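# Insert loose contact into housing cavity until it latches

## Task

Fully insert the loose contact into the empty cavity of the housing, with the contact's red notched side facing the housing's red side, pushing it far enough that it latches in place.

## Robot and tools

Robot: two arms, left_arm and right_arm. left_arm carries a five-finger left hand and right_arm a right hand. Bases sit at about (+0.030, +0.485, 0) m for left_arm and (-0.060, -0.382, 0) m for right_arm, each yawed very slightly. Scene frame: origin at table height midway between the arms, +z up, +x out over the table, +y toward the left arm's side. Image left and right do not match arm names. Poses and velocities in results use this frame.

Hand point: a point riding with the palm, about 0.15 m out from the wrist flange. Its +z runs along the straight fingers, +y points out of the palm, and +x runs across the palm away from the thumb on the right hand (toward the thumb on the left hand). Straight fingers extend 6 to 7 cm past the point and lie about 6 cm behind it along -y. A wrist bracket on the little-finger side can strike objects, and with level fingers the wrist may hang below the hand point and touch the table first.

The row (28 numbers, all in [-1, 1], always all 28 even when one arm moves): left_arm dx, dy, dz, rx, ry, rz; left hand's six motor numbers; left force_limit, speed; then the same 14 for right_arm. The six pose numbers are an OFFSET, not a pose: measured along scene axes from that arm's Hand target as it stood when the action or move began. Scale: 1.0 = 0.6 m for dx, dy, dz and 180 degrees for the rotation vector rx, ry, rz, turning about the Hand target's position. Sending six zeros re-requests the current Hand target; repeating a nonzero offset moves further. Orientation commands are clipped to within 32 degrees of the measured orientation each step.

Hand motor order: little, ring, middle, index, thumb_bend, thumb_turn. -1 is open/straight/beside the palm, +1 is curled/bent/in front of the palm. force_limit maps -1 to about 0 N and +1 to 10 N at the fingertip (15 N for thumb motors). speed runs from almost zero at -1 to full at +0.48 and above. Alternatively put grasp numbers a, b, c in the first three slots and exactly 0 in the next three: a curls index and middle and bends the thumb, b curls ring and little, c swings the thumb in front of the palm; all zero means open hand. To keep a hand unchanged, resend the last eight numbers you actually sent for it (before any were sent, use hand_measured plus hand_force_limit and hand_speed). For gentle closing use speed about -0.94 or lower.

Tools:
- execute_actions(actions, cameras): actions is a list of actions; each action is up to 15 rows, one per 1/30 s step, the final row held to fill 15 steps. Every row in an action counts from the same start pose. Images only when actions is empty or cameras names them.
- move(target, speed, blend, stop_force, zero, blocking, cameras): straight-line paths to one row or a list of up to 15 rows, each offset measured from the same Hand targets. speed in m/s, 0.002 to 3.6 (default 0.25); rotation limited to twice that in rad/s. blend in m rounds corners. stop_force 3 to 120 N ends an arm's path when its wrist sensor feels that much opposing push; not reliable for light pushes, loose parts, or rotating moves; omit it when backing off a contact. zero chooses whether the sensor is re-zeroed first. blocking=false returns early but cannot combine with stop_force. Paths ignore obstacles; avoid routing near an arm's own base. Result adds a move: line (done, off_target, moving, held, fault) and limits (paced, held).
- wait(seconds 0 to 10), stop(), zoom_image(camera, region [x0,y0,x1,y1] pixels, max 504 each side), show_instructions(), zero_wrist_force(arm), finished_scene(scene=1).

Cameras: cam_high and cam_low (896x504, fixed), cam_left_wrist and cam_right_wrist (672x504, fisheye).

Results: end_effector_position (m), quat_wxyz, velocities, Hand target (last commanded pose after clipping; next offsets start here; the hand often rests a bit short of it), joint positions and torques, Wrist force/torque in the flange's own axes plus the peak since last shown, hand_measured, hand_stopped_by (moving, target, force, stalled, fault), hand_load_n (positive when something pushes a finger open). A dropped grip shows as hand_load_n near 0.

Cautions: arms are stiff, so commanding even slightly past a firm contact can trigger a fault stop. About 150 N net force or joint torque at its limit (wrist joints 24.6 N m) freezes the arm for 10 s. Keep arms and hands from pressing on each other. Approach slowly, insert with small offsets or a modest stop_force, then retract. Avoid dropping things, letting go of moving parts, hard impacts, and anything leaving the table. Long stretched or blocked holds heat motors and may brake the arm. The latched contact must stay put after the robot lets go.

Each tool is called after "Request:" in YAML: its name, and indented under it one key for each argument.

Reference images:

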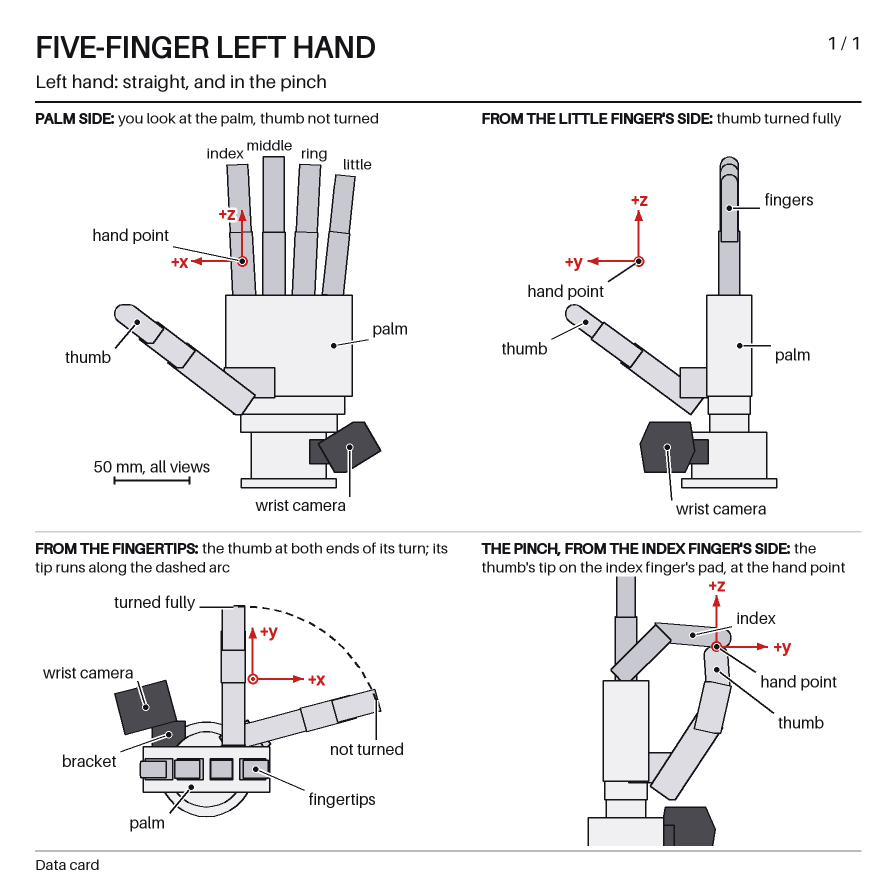

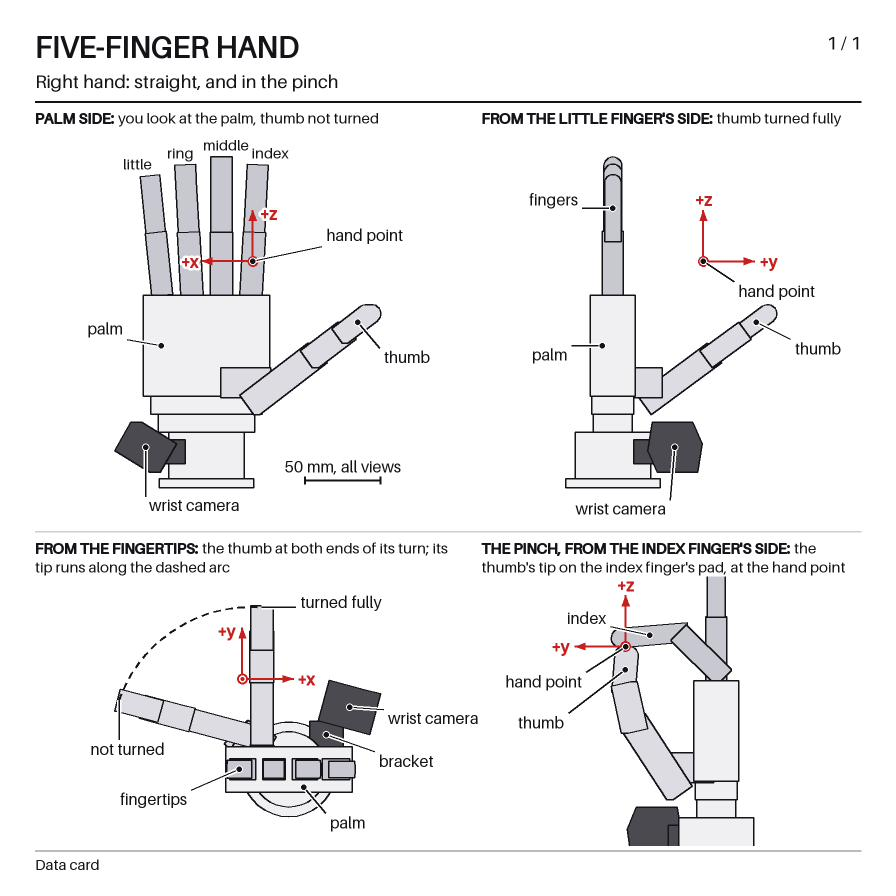

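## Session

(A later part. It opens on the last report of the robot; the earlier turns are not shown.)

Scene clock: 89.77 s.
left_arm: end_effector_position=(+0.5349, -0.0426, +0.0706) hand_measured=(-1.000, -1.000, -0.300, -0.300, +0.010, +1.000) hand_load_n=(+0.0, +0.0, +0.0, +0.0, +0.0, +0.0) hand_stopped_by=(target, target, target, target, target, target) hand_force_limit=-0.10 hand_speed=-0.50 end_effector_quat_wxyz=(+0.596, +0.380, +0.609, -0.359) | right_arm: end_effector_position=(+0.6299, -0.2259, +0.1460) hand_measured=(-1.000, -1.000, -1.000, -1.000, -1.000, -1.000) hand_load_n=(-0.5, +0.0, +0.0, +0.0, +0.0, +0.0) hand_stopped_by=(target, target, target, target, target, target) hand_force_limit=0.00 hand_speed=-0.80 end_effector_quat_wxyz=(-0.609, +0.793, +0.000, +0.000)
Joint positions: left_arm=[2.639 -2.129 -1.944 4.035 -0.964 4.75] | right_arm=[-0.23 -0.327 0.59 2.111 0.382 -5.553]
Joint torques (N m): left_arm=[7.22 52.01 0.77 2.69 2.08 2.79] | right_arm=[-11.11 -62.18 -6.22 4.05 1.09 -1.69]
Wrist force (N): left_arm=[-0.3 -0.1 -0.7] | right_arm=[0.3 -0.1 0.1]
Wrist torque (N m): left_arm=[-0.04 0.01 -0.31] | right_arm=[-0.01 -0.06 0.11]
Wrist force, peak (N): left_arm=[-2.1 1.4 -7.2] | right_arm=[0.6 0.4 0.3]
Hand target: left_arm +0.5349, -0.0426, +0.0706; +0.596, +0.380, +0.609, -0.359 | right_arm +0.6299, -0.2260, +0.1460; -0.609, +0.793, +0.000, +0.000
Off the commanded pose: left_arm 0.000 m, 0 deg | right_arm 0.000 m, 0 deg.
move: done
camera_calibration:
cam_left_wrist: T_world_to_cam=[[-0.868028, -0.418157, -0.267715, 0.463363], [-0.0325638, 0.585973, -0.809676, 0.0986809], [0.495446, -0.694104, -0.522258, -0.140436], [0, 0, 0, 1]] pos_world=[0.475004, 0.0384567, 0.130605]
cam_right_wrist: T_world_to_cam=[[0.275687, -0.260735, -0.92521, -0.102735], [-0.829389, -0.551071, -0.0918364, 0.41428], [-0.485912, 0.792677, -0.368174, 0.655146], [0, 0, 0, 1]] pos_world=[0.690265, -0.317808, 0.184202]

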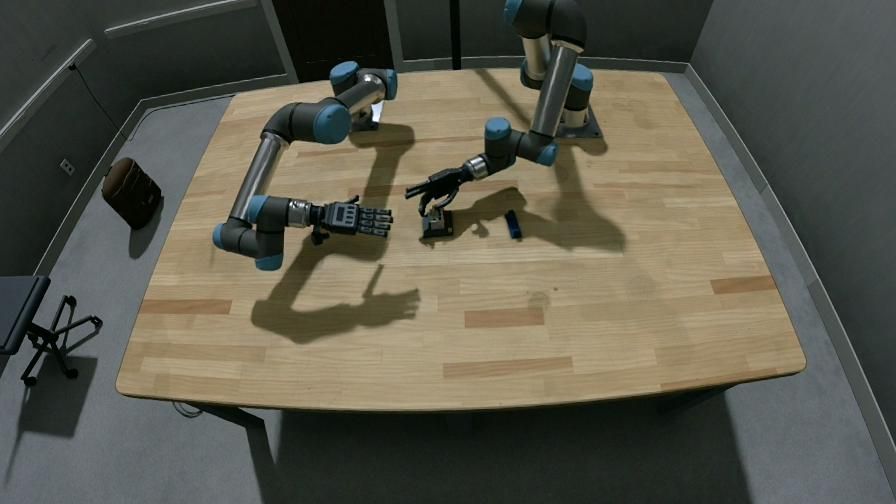

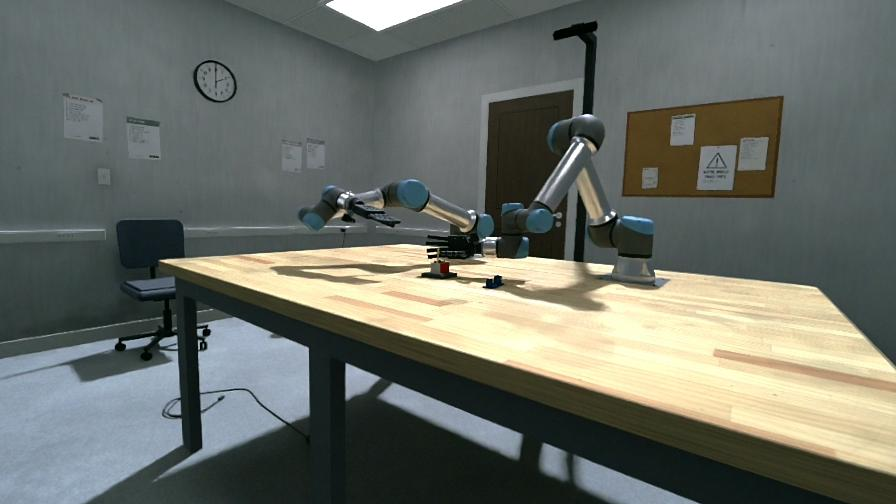

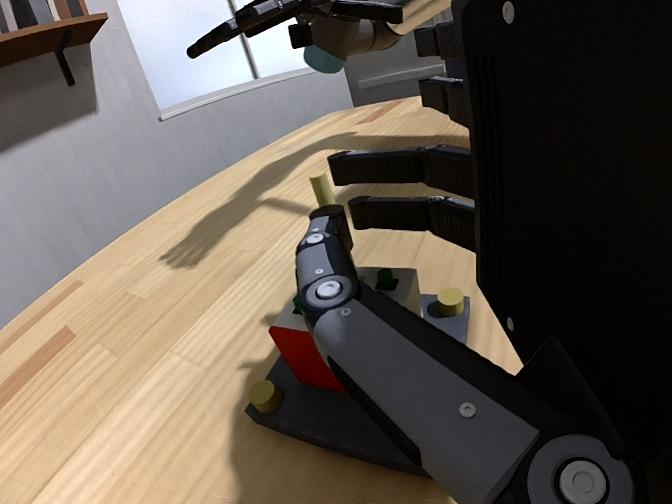

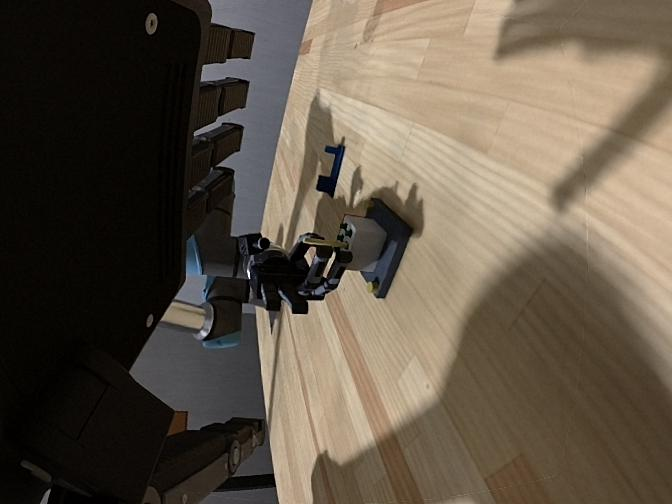

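Request:
move:
  target:
    - [-0.0021, 0.0045, 0, 0, 0, 0, -1, -1, -0.3, -0.3, 0.01, 1, -0.1, -0.5, 0, -0.01, 0.0, 0, 0, 0, -1, -1, -1, -1, -1, -1, 0, -0.8]
    - [-0.0021, 0.0045, 0.125, 0, 0, 0, -1, -1, -0.3, -0.3, 0.01, 1, -0.1, -0.5, 0, -0.25, 0.05, 0, 0, 0, -1, -1, -1, -1, -1, -1, 0, -0.8]
  speed: 0.08
  cameras: ["all"]

Request:
zoom_image:
  camera: "cam_right_wrist"
  region: [240, 150, 440, 310]

Request:
zoom_image:
  camera: "cam_low"
  region: [420, 230, 460, 285]

Request:
zoom_image:
  camera: "cam_high"
  region: [410, 185, 470, 245]

Request:
zoom_image:
  camera: "cam_left_wrist"
  region: [240, 180, 480, 460]

Scene clock: 93.77 s.
left_arm: end_effector_position=(+0.5336, -0.0399, +0.1456) hand_measured=(-1.000, -1.000, -0.300, -0.300, +0.010, +1.000) hand_load_n=(+0.0, +0.0, +0.0, +0.0, +0.0, +0.0) hand_stopped_by=(target, target, target, target, target, target) hand_force_limit=-0.10 hand_speed=-0.50 end_effector_quat_wxyz=(+0.596, +0.380, +0.609, -0.359) | right_arm: end_effector_position=(+0.6299, -0.3760, +0.1760) hand_measured=(-1.000, -1.000, -1.000, -1.000, -1.000, -1.000) hand_load_n=(+0.0, +0.0, +0.0, +0.0, +0.0, +0.0) hand_stopped_by=(target, target, target, target, target, target) hand_force_limit=0.00 hand_speed=-0.80 end_effector_quat_wxyz=(-0.609, +0.793, +0.000, +0.000)
Joint positions: left_arm=[2.643 -1.984 -1.913 3.858 -0.96 4.75] | right_arm=[-0.423 -0.293 0.477 2.425 0.536 -5.815]
Joint torques (N m): left_arm=[6.88 48.73 30.08 -0.56 2.11 2.41] | right_arm=[-11.02 -48.28 -31.75 3.47 1.39 -1.67]
Wrist force (N): left_arm=[-0.4 -0.3 -0.9] | right_arm=[0.0 0.0 -0.1]
Wrist torque (N m): left_arm=[-0.05 0.01 -0.32] | right_arm=[0.01 -0.01 0.08]
Wrist force, peak (N): left_arm=[-0.4 -0.3 -0.9] | right_arm=[-0.1 0.5 -0.8]
Hand target: left_arm +0.5336, -0.0399, +0.1456; +0.596, +0.380, +0.609, -0.359 | right_arm +0.6299, -0.3760, +0.1760; -0.609, +0.793, +0.000, +0.000
Off the commanded pose: left_arm 0.000 m, 0 deg | right_arm 0.000 m, 0 deg.
move: done
camera_calibration:
cam_left_wrist: T_world_to_cam=[[-0.868067, -0.418163, -0.267579, 0.48352], [-0.0326612, 0.585926, -0.809706, 0.157839], [0.495371, -0.69414, -0.522281, -0.0987568], [0, 0, 0, 1]] pos_world=[0.473804, 0.0411568, 0.205605]
cam_right_wrist: T_world_to_cam=[[0.275764, -0.260684, -0.925202, -0.11412], [-0.829364, -0.551095, -0.0919224, 0.334364], [-0.485911, 0.792678, -0.368174, 0.785093], [0, 0, 0, 1]] pos_world=[0.690265, -0.467808, 0.214202]

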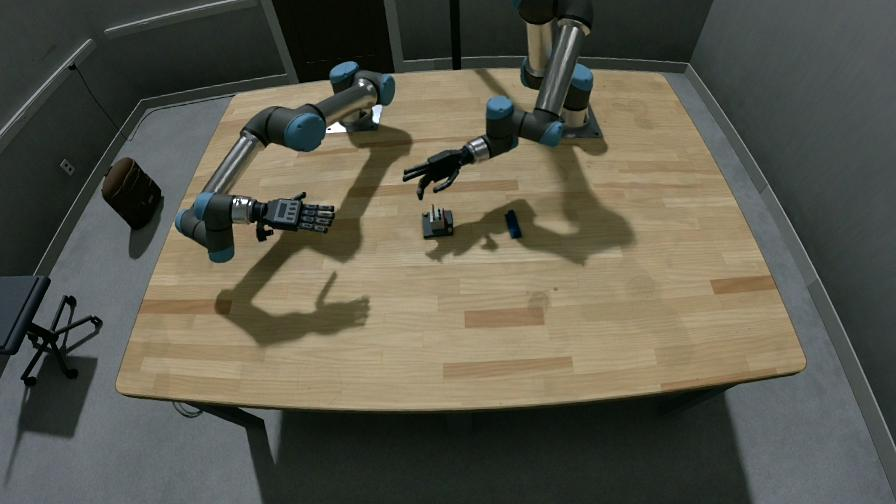

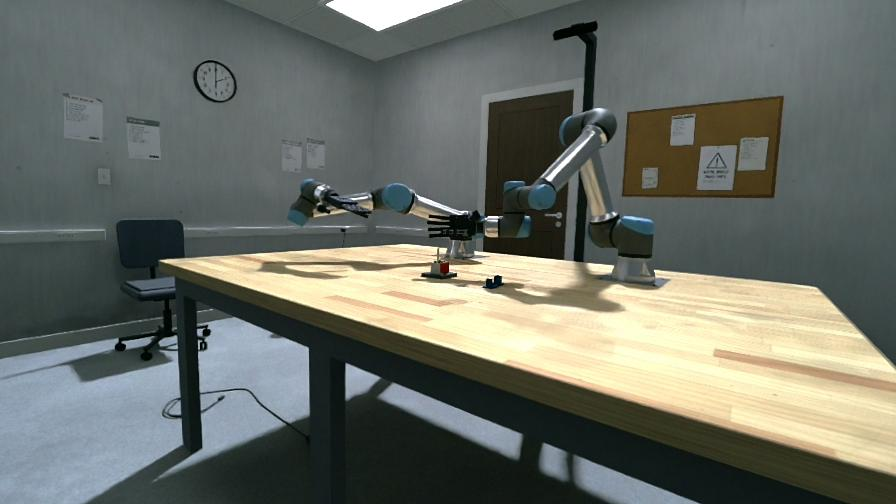

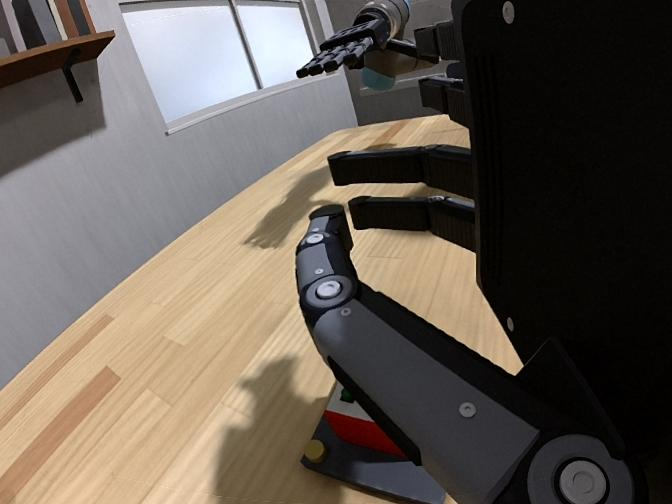

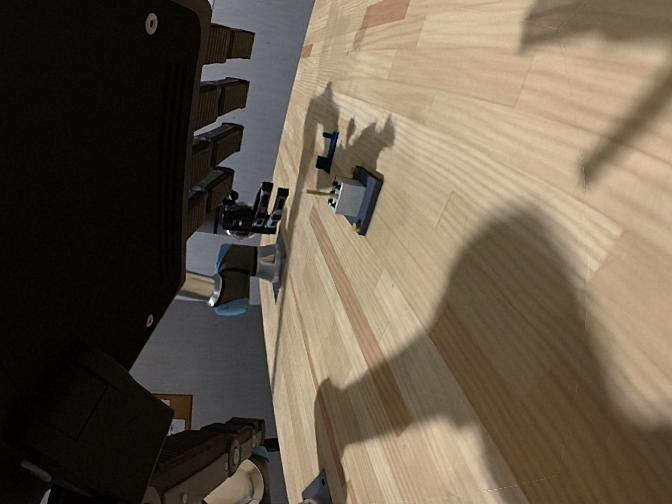

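Scaled by 2.520 from the camera's 672x504 image, which has a finer 960x720 frame.

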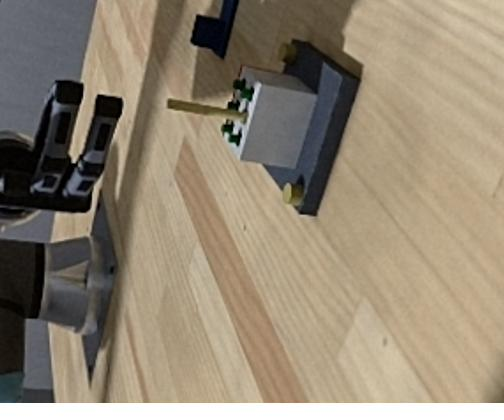

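Scaled by 9.164 from the camera's 896x504 image, which has a finer 1280x720 frame.

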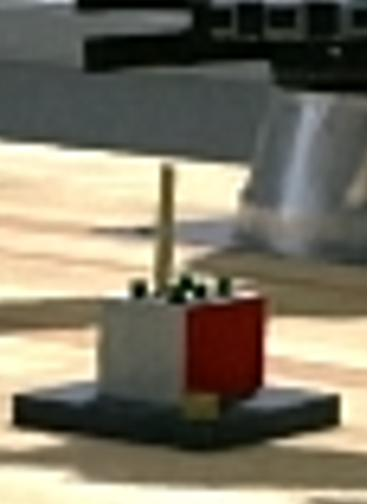

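Scaled by 8.400 from the camera's 896x504 image, which has a finer 1280x720 frame.

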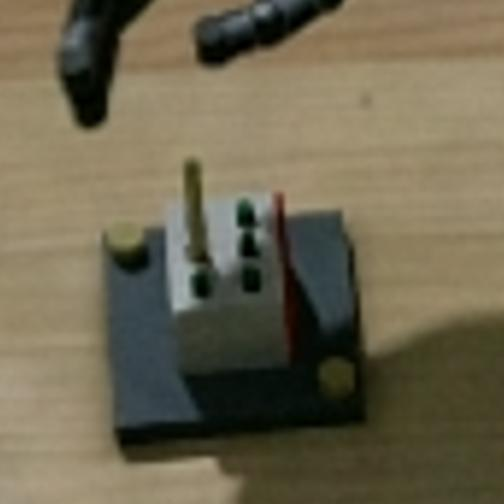

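Scaled by 1.800 from the camera's 672x504 image, which has a finer 960x720 frame.

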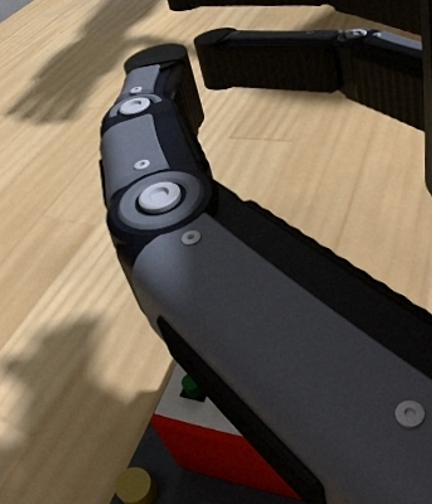

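Request:
move:
  target:
    - [0.125, -0.048, 0, 0, 0, 0, -1, -1, -0.3, -0.3, 0.01, 1, -0.1, -0.5, 0, 0, 0, 0, 0, 0, -1, -1, -1, -1, -1, -1, 0, -0.8]
    - [0.125, -0.048, -0.046, 0, 0, 0, -1, -1, -0.3, -0.3, 0.01, 1, -0.1, -0.5, 0, 0, 0, 0, 0, 0, -1, -1, -1, -1, -1, -1, 0, -0.8]
  speed: 0.12
  blend: 0.01
  cameras: ["all"]

Request:
zoom_image:
  camera: "cam_right_wrist"
  region: [210, 130, 430, 310]

Request:
zoom_image:
  camera: "cam_low"
  region: [400, 210, 480, 285]

Request:
zoom_image:
  camera: "cam_high"
  region: [390, 165, 480, 245]

Scene clock: 96.30 s.
left_arm: end_effector_position=(+0.6085, -0.0686, +0.1181) hand_measured=(-1.000, -1.000, -0.300, -0.300, +0.010, +1.000) hand_load_n=(+0.0, +0.0, +0.5, +0.0, +0.0, +0.0) hand_stopped_by=(target, target, target, target, target, target) hand_force_limit=-0.10 hand_speed=-0.50 end_effector_quat_wxyz=(+0.596, +0.380, +0.609, -0.359) | right_arm: end_effector_position=(+0.6299, -0.3760, +0.1760) hand_measured=(-1.000, -1.000, -1.000, -1.000, -1.000, -1.000) hand_load_n=(+0.0, +0.0, -0.5, +0.0, +0.0, -0.5) hand_stopped_by=(target, target, target, target, target, target) hand_force_limit=0.00 hand_speed=-0.80 end_effector_quat_wxyz=(-0.609, +0.793, +0.000, +0.000)
Joint positions: left_arm=[2.661 -2.167 -1.695 3.822 -0.942 4.752] | right_arm=[-0.423 -0.292 0.477 2.425 0.537 -5.815]
Joint torques (N m): left_arm=[-8.51 27.77 27.73 2.61 -0.87 -1.95] | right_arm=[-9.23 -48.49 -32.29 3.71 1.37 -1.61]
Wrist force (N): left_arm=[-0.3 -0.1 -0.9] | right_arm=[-0.1 0.0 0.0]
Wrist torque (N m): left_arm=[-0.04 0.02 -0.31] | right_arm=[0.00 0.02 0.06]
Wrist force, peak (N): left_arm=[-0.6 -0.5 -0.9] | right_arm=[0.0 0.0 -0.5]
Hand target: left_arm +0.6086, -0.0687, +0.1180; +0.596, +0.380, +0.609, -0.359 | right_arm +0.6299, -0.3760, +0.1760; -0.609, +0.793, +0.000, +0.000
Off the commanded pose: left_arm 0.000 m, 0 deg | right_arm 0.000 m, 0 deg.
move: done
camera_calibration:
cam_left_wrist: T_world_to_cam=[[-0.868024, -0.418103, -0.267814, 0.529196], [-0.032537, 0.586118, -0.809572, 0.154741], [0.495455, -0.694014, -0.522368, -0.170176], [0, 0, 0, 1]] pos_world=[0.548704, 0.0124566, 0.178105]
cam_right_wrist: T_world_to_cam=[[0.275674, -0.260713, -0.92522, -0.114094], [-0.829349, -0.551137, -0.0918064, 0.334254], [-0.485988, 0.792639, -0.368156, 0.785203], [0, 0, 0, 1]] pos_world=[0.690265, -0.467908, 0.214202]

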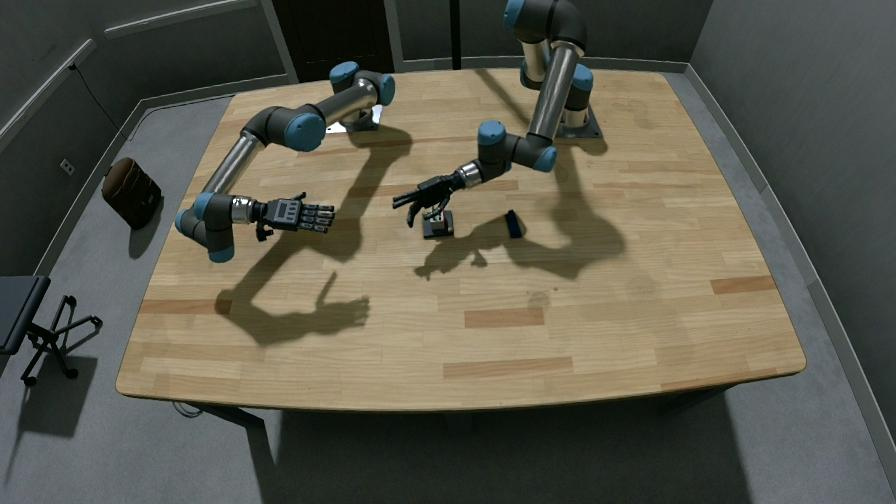

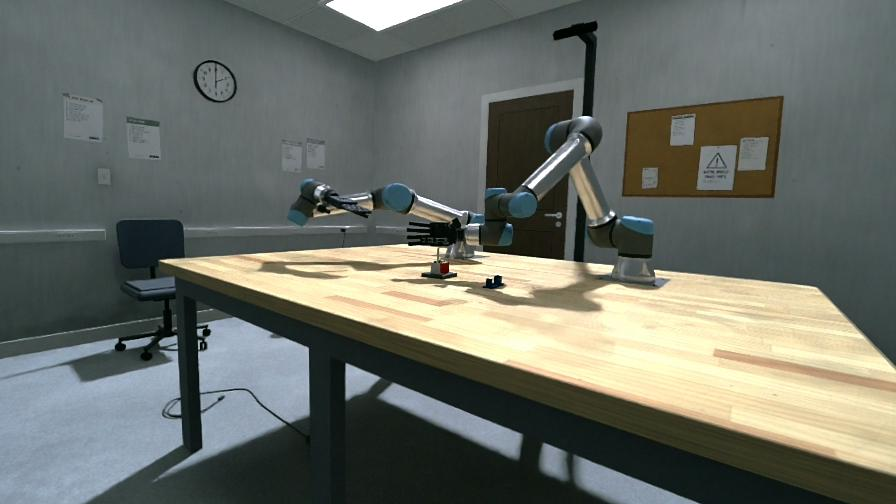

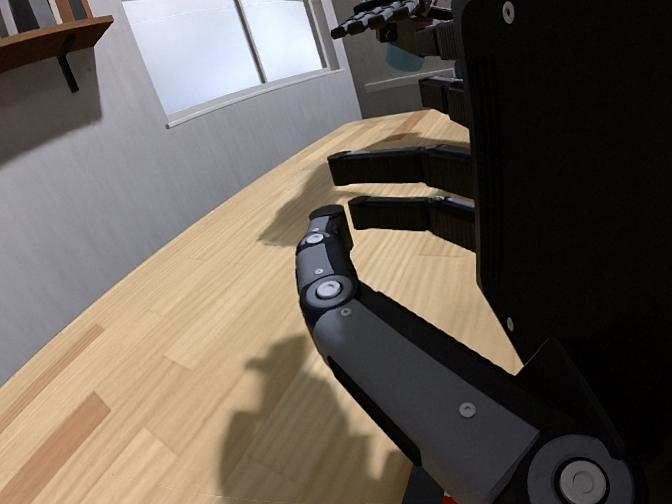

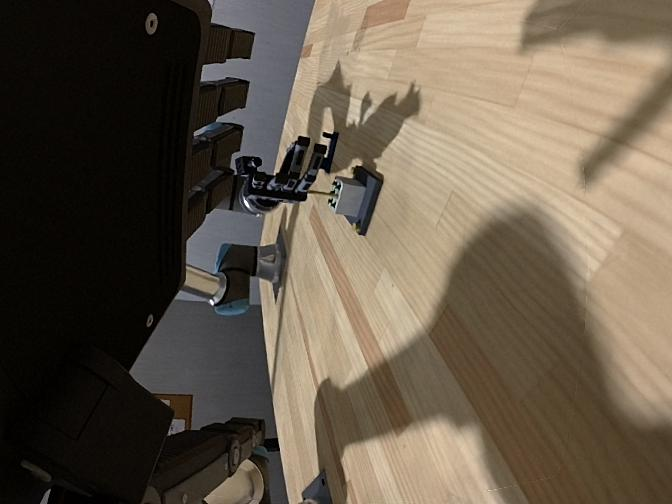

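Scaled by 2.291 from the camera's 672x504 image, which has a finer 960x720 frame.

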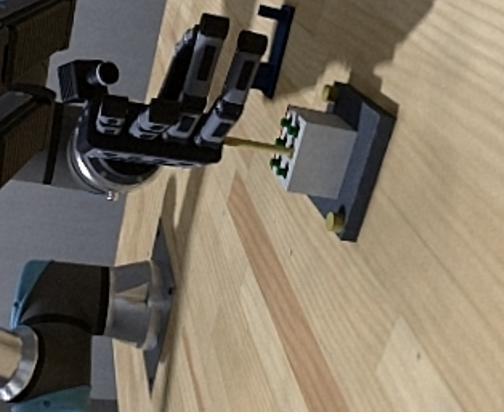

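Scaled by 6.300 from the camera's 896x504 image, which has a finer 1280x720 frame.

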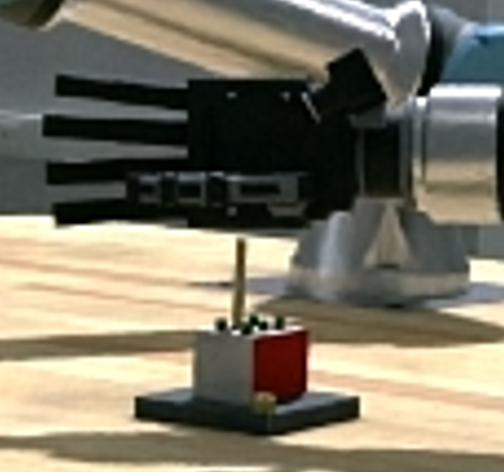

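Scaled by 5.600 from the camera's 896x504 image, which has a finer 1280x720 frame.

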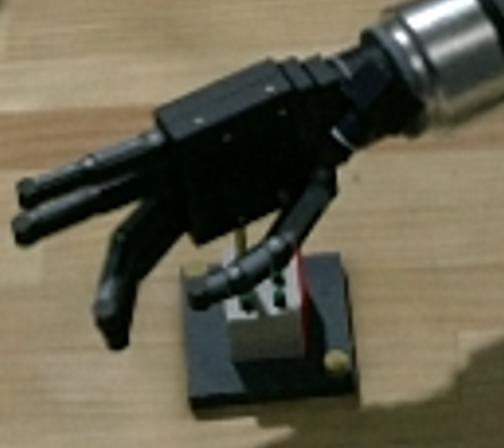

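Request:
move:
  target: [0, 0, -0.0417, 0, 0, 0, -1, -1, -0.3, -0.3, 0.01, 1, -0.1, -0.5, 0, 0, 0, 0, 0, 0, -1, -1, -1, -1, -1, -1, 0, -0.8]
  speed: 0.012
  stop_force: 15
  cameras: ["all"]

Request:
zoom_image:
  camera: "cam_right_wrist"
  region: [240, 130, 440, 290]

Request:
zoom_image:
  camera: "cam_low"
  region: [400, 210, 480, 285]

Request:
zoom_image:
  camera: "cam_high"
  region: [390, 165, 480, 245]

Scene clock: 100.37 s.
left_arm: end_effector_position=(+0.6086, -0.0687, +0.0976) hand_measured=(-1.000, -1.000, -0.300, -0.300, +0.010, +1.000) hand_load_n=(+0.0, +0.0, +0.0, +0.0, +0.0, +0.0) hand_stopped_by=(target, target, target, target, target, target) hand_force_limit=-0.10 hand_speed=-0.50 end_effector_quat_wxyz=(+0.596, +0.380, +0.609, -0.359) | right_arm: end_effector_position=(+0.6299, -0.3760, +0.1760) hand_measured=(-1.000, -1.000, -1.000, -1.000, -1.000, -1.000) hand_load_n=(+0.0, +0.0, +0.0, +0.0, +0.0, -0.5) hand_stopped_by=(target, target, target, target, target, target) hand_force_limit=0.00 hand_speed=-0.80 end_effector_quat_wxyz=(-0.609, +0.793, +0.000, +0.000)
Joint positions: left_arm=[2.661 -2.2 -1.705 3.866 -0.942 4.752] | right_arm=[-0.423 -0.292 0.477 2.425 0.537 -5.815]
Joint torques (N m): left_arm=[-6.25 44.8 21.8 -2.05 -1.02 0.28] | right_arm=[-5.46 -48.59 -32.82 3.66 1.39 -1.58]
Wrist force (N): left_arm=[-16.0 -0.2 -1.3] | right_arm=[-0.1 0.3 0.1]
Wrist torque (N m): left_arm=[-0.02 0.75 -1.20] | right_arm=[0.04 0.00 0.07]
Wrist force, peak (N): left_arm=[-25.3 0.8 -3.4] | right_arm=[0.0 0.4 -0.2]
Hand target: left_arm +0.6086, -0.0687, +0.0976; +0.596, +0.380, +0.609, -0.359 (not the last commanded pose) | right_arm +0.6299, -0.3760, +0.1760; -0.609, +0.793, +0.000, +0.000
Off the commanded pose: left_arm 0.005 m, 0 deg | right_arm 0.000 m, 0 deg.
move: contact (left_arm)
camera_calibration:
cam_left_wrist: T_world_to_cam=[[-0.868003, -0.41816, -0.267795, 0.523736], [-0.03243, 0.585887, -0.809744, 0.138177], [0.4955, -0.694175, -0.522112, -0.181067], [0, 0, 0, 1]] pos_world=[0.548804, 0.0123569, 0.157604]
cam_right_wrist: T_world_to_cam=[[0.275674, -0.260713, -0.92522, -0.114094], [-0.829349, -0.551137, -0.0918064, 0.334254], [-0.485988, 0.792639, -0.368156, 0.785203], [0, 0, 0, 1]] pos_world=[0.690265, -0.467908, 0.214202]

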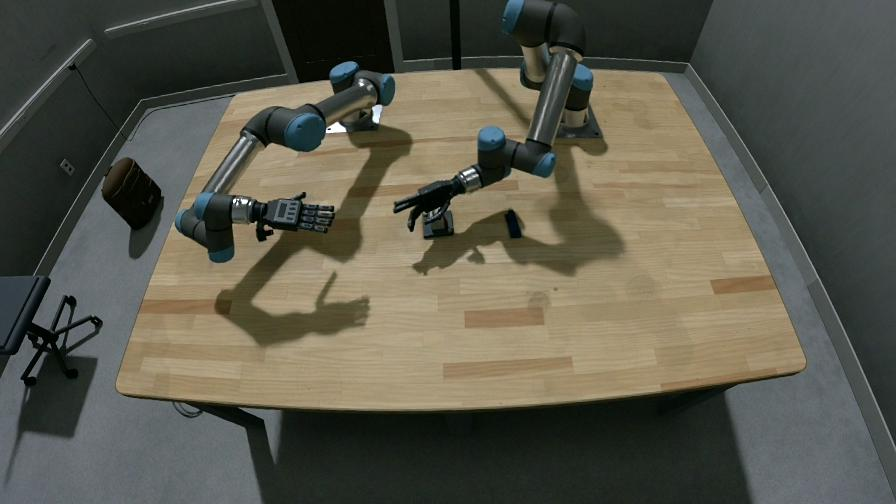

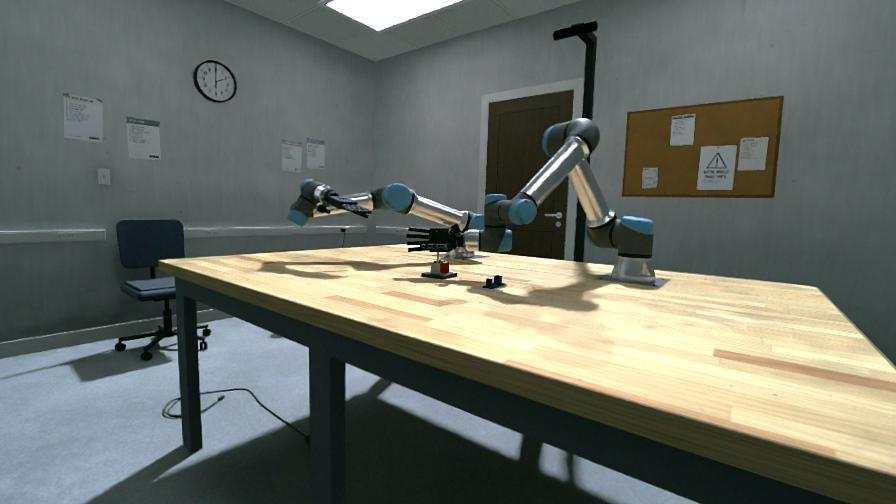

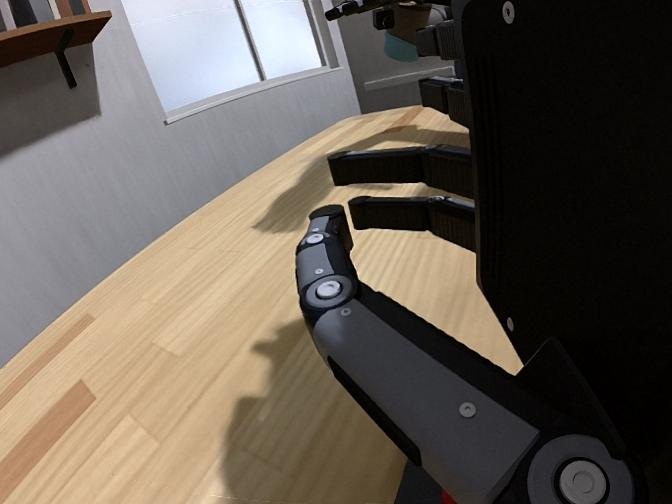

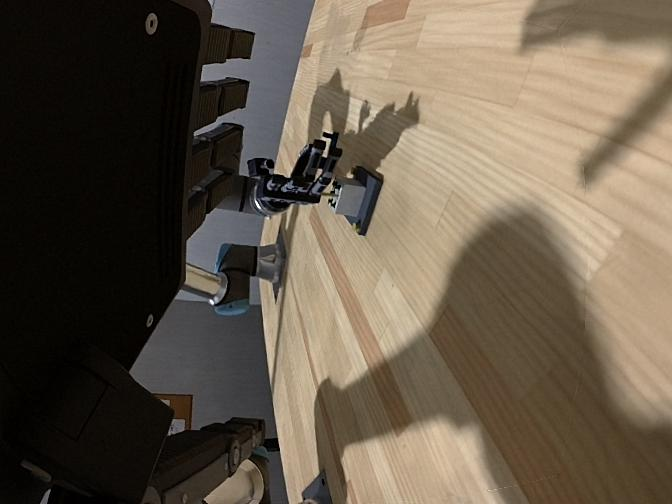

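Scaled by 2.520 from the camera's 672x504 image, which has a finer 960x720 frame.

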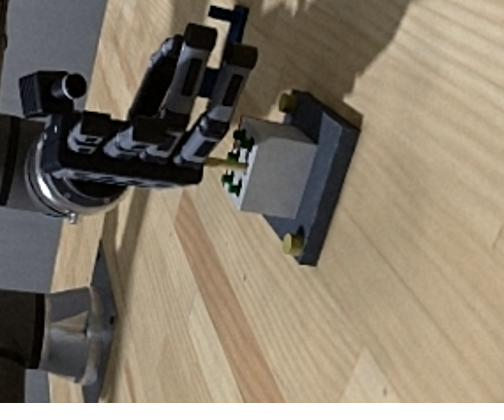

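Scaled by 6.300 from the camera's 896x504 image, which has a finer 1280x720 frame.

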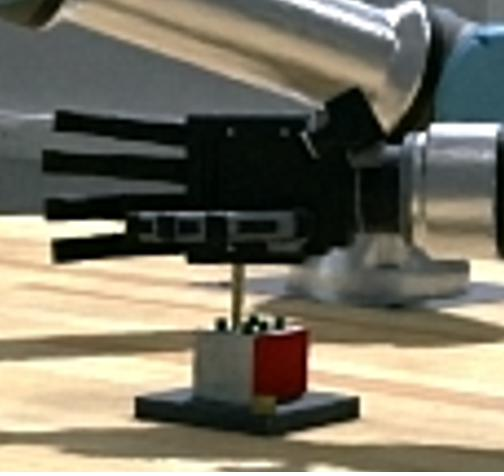

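Scaled by 5.600 from the camera's 896x504 image, which has a finer 1280x720 frame.

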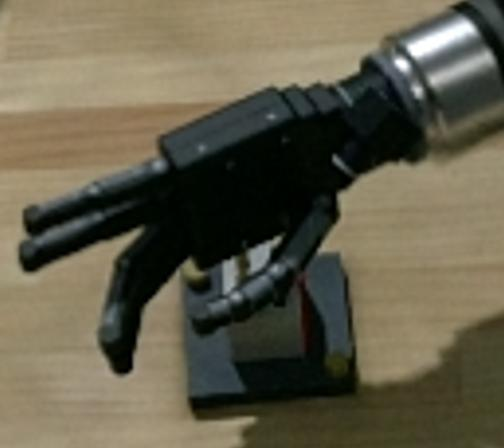

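Request:
move:
  target: [0, 0, -0.0133, 0, 0, 0, -1, -1, -0.3, -0.3, 0.01, 1, -0.1, -0.5, 0, 0, 0, 0, 0, 0, -1, -1, -1, -1, -1, -1, 0, -0.8]
  speed: 0.006
  stop_force: 14
  cameras: ["cam_low", "cam_right_wrist", "cam_high"]

Request:
zoom_image:
  camera: "cam_low"
  region: [400, 210, 480, 285]

Request:
zoom_image:
  camera: "cam_right_wrist"
  region: [240, 130, 440, 290]

Scene clock: 102.70 s.
left_arm: end_effector_position=(+0.6088, -0.0688, +0.0972) hand_measured=(-1.000, -1.000, -0.300, -0.300, +0.010, +1.000) hand_load_n=(+0.0, +0.0, -0.5, +0.0, +0.0, +0.0) hand_stopped_by=(target, target, target, target, target, target) hand_force_limit=-0.10 hand_speed=-0.50 end_effector_quat_wxyz=(+0.597, +0.380, +0.609, -0.359) | right_arm: end_effector_position=(+0.6299, -0.3760, +0.1760) hand_measured=(-1.000, -1.000, -1.000, -1.000, -1.000, -1.000) hand_load_n=(+0.0, +0.0, +0.0, +0.0, +0.0, -0.5) hand_stopped_by=(target, target, target, target, target, target) hand_force_limit=0.00 hand_speed=-0.80 end_effector_quat_wxyz=(-0.609, +0.793, +0.000, +0.000)
Joint positions: left_arm=[2.661 -2.201 -1.704 3.868 -0.942 4.752] | right_arm=[-0.423 -0.292 0.477 2.425 0.537 -5.815]
Joint torques (N m): left_arm=[-6.67 33.25 16.2 -4.19 -1 0.45] | right_arm=[-4.17 -48.8 -32.3 3.66 1.32 -1.61]
Wrist force (N): left_arm=[-30.0 1.6 -4.6] | right_arm=[-0.2 0.1 0.1]
Wrist torque (N m): left_arm=[0.28 1.44 -1.97] | right_arm=[0.01 0.02 0.06]
Wrist force, peak (N): left_arm=[-36.9 2.1 -5.7] | right_arm=[-0.2 0.4 -0.3]
Hand target: left_arm +0.6088, -0.0688, +0.0972; +0.597, +0.380, +0.609, -0.359 (not the last commanded pose) | right_arm +0.6299, -0.3760, +0.1760; -0.609, +0.793, +0.000, +0.000
Off the commanded pose: left_arm 0.008 m, 0 deg | right_arm 0.000 m, 0 deg.
move: contact (left_arm)
camera_calibration:
cam_right_wrist: T_world_to_cam=[[0.275674, -0.260713, -0.92522, -0.114094], [-0.829349, -0.551137, -0.0918064, 0.334254], [-0.485988, 0.792639, -0.368156, 0.785203], [0, 0, 0, 1]] pos_world=[0.690265, -0.467908, 0.214202]
Images, in order (width x height): cam_high 896x504, cam_low 896x504, cam_right_wrist 672x504.

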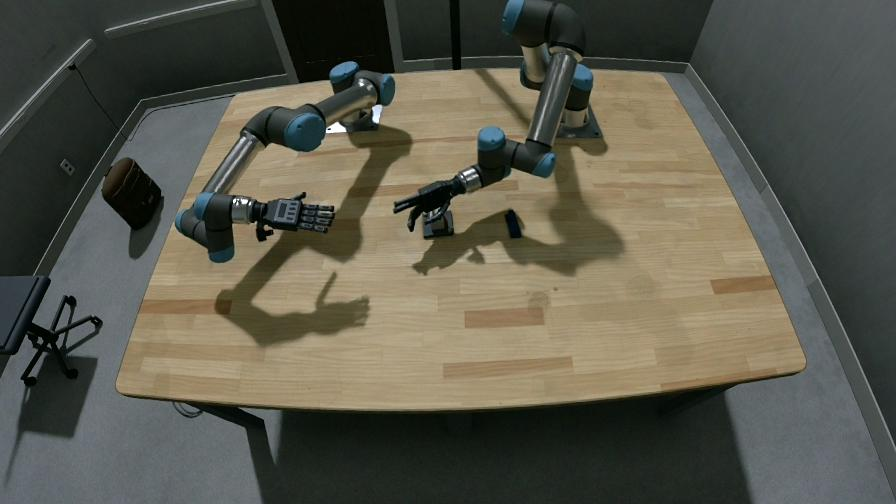

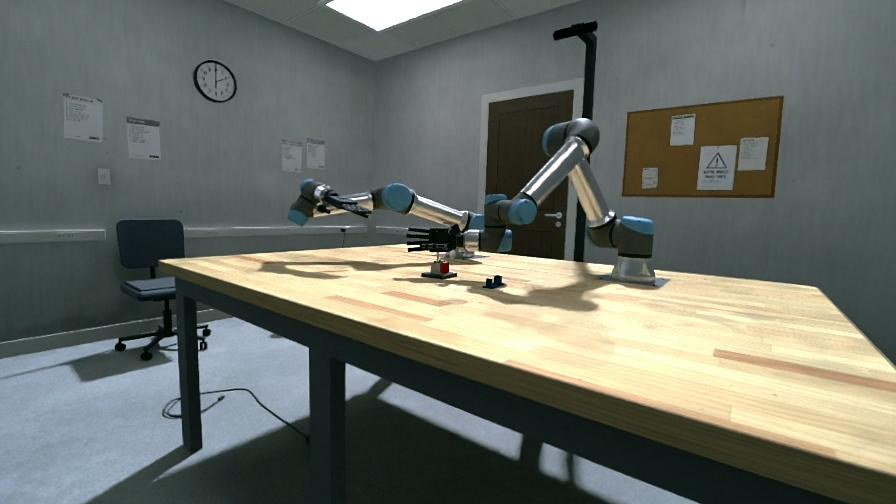

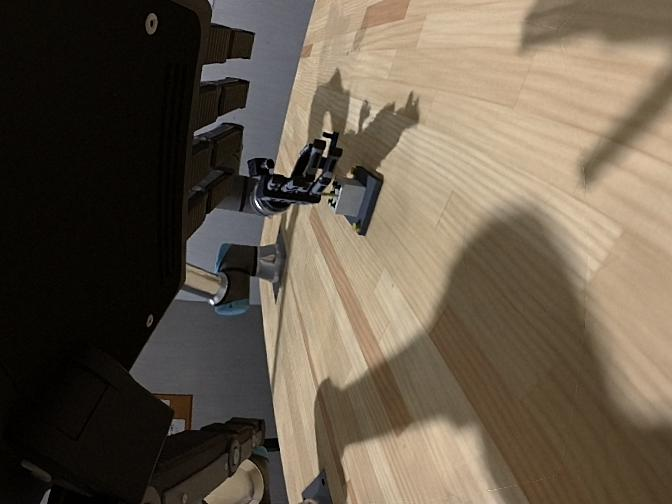

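Scaled by 6.300 from the camera's 896x504 image, which has a finer 1280x720 frame.

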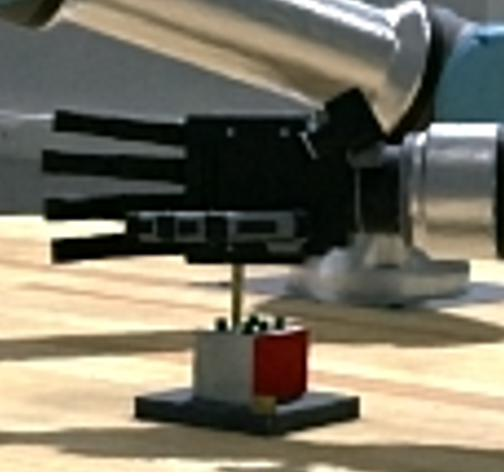

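Scaled by 2.520 from the camera's 672x504 image, which has a finer 960x720 frame.

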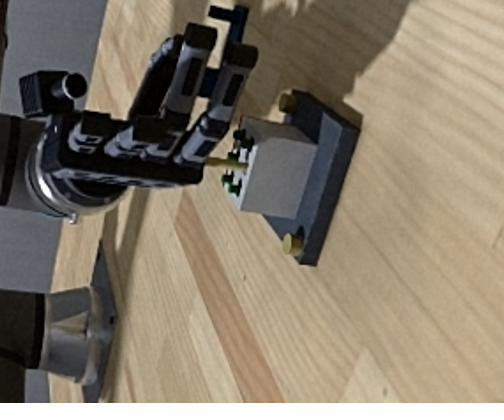

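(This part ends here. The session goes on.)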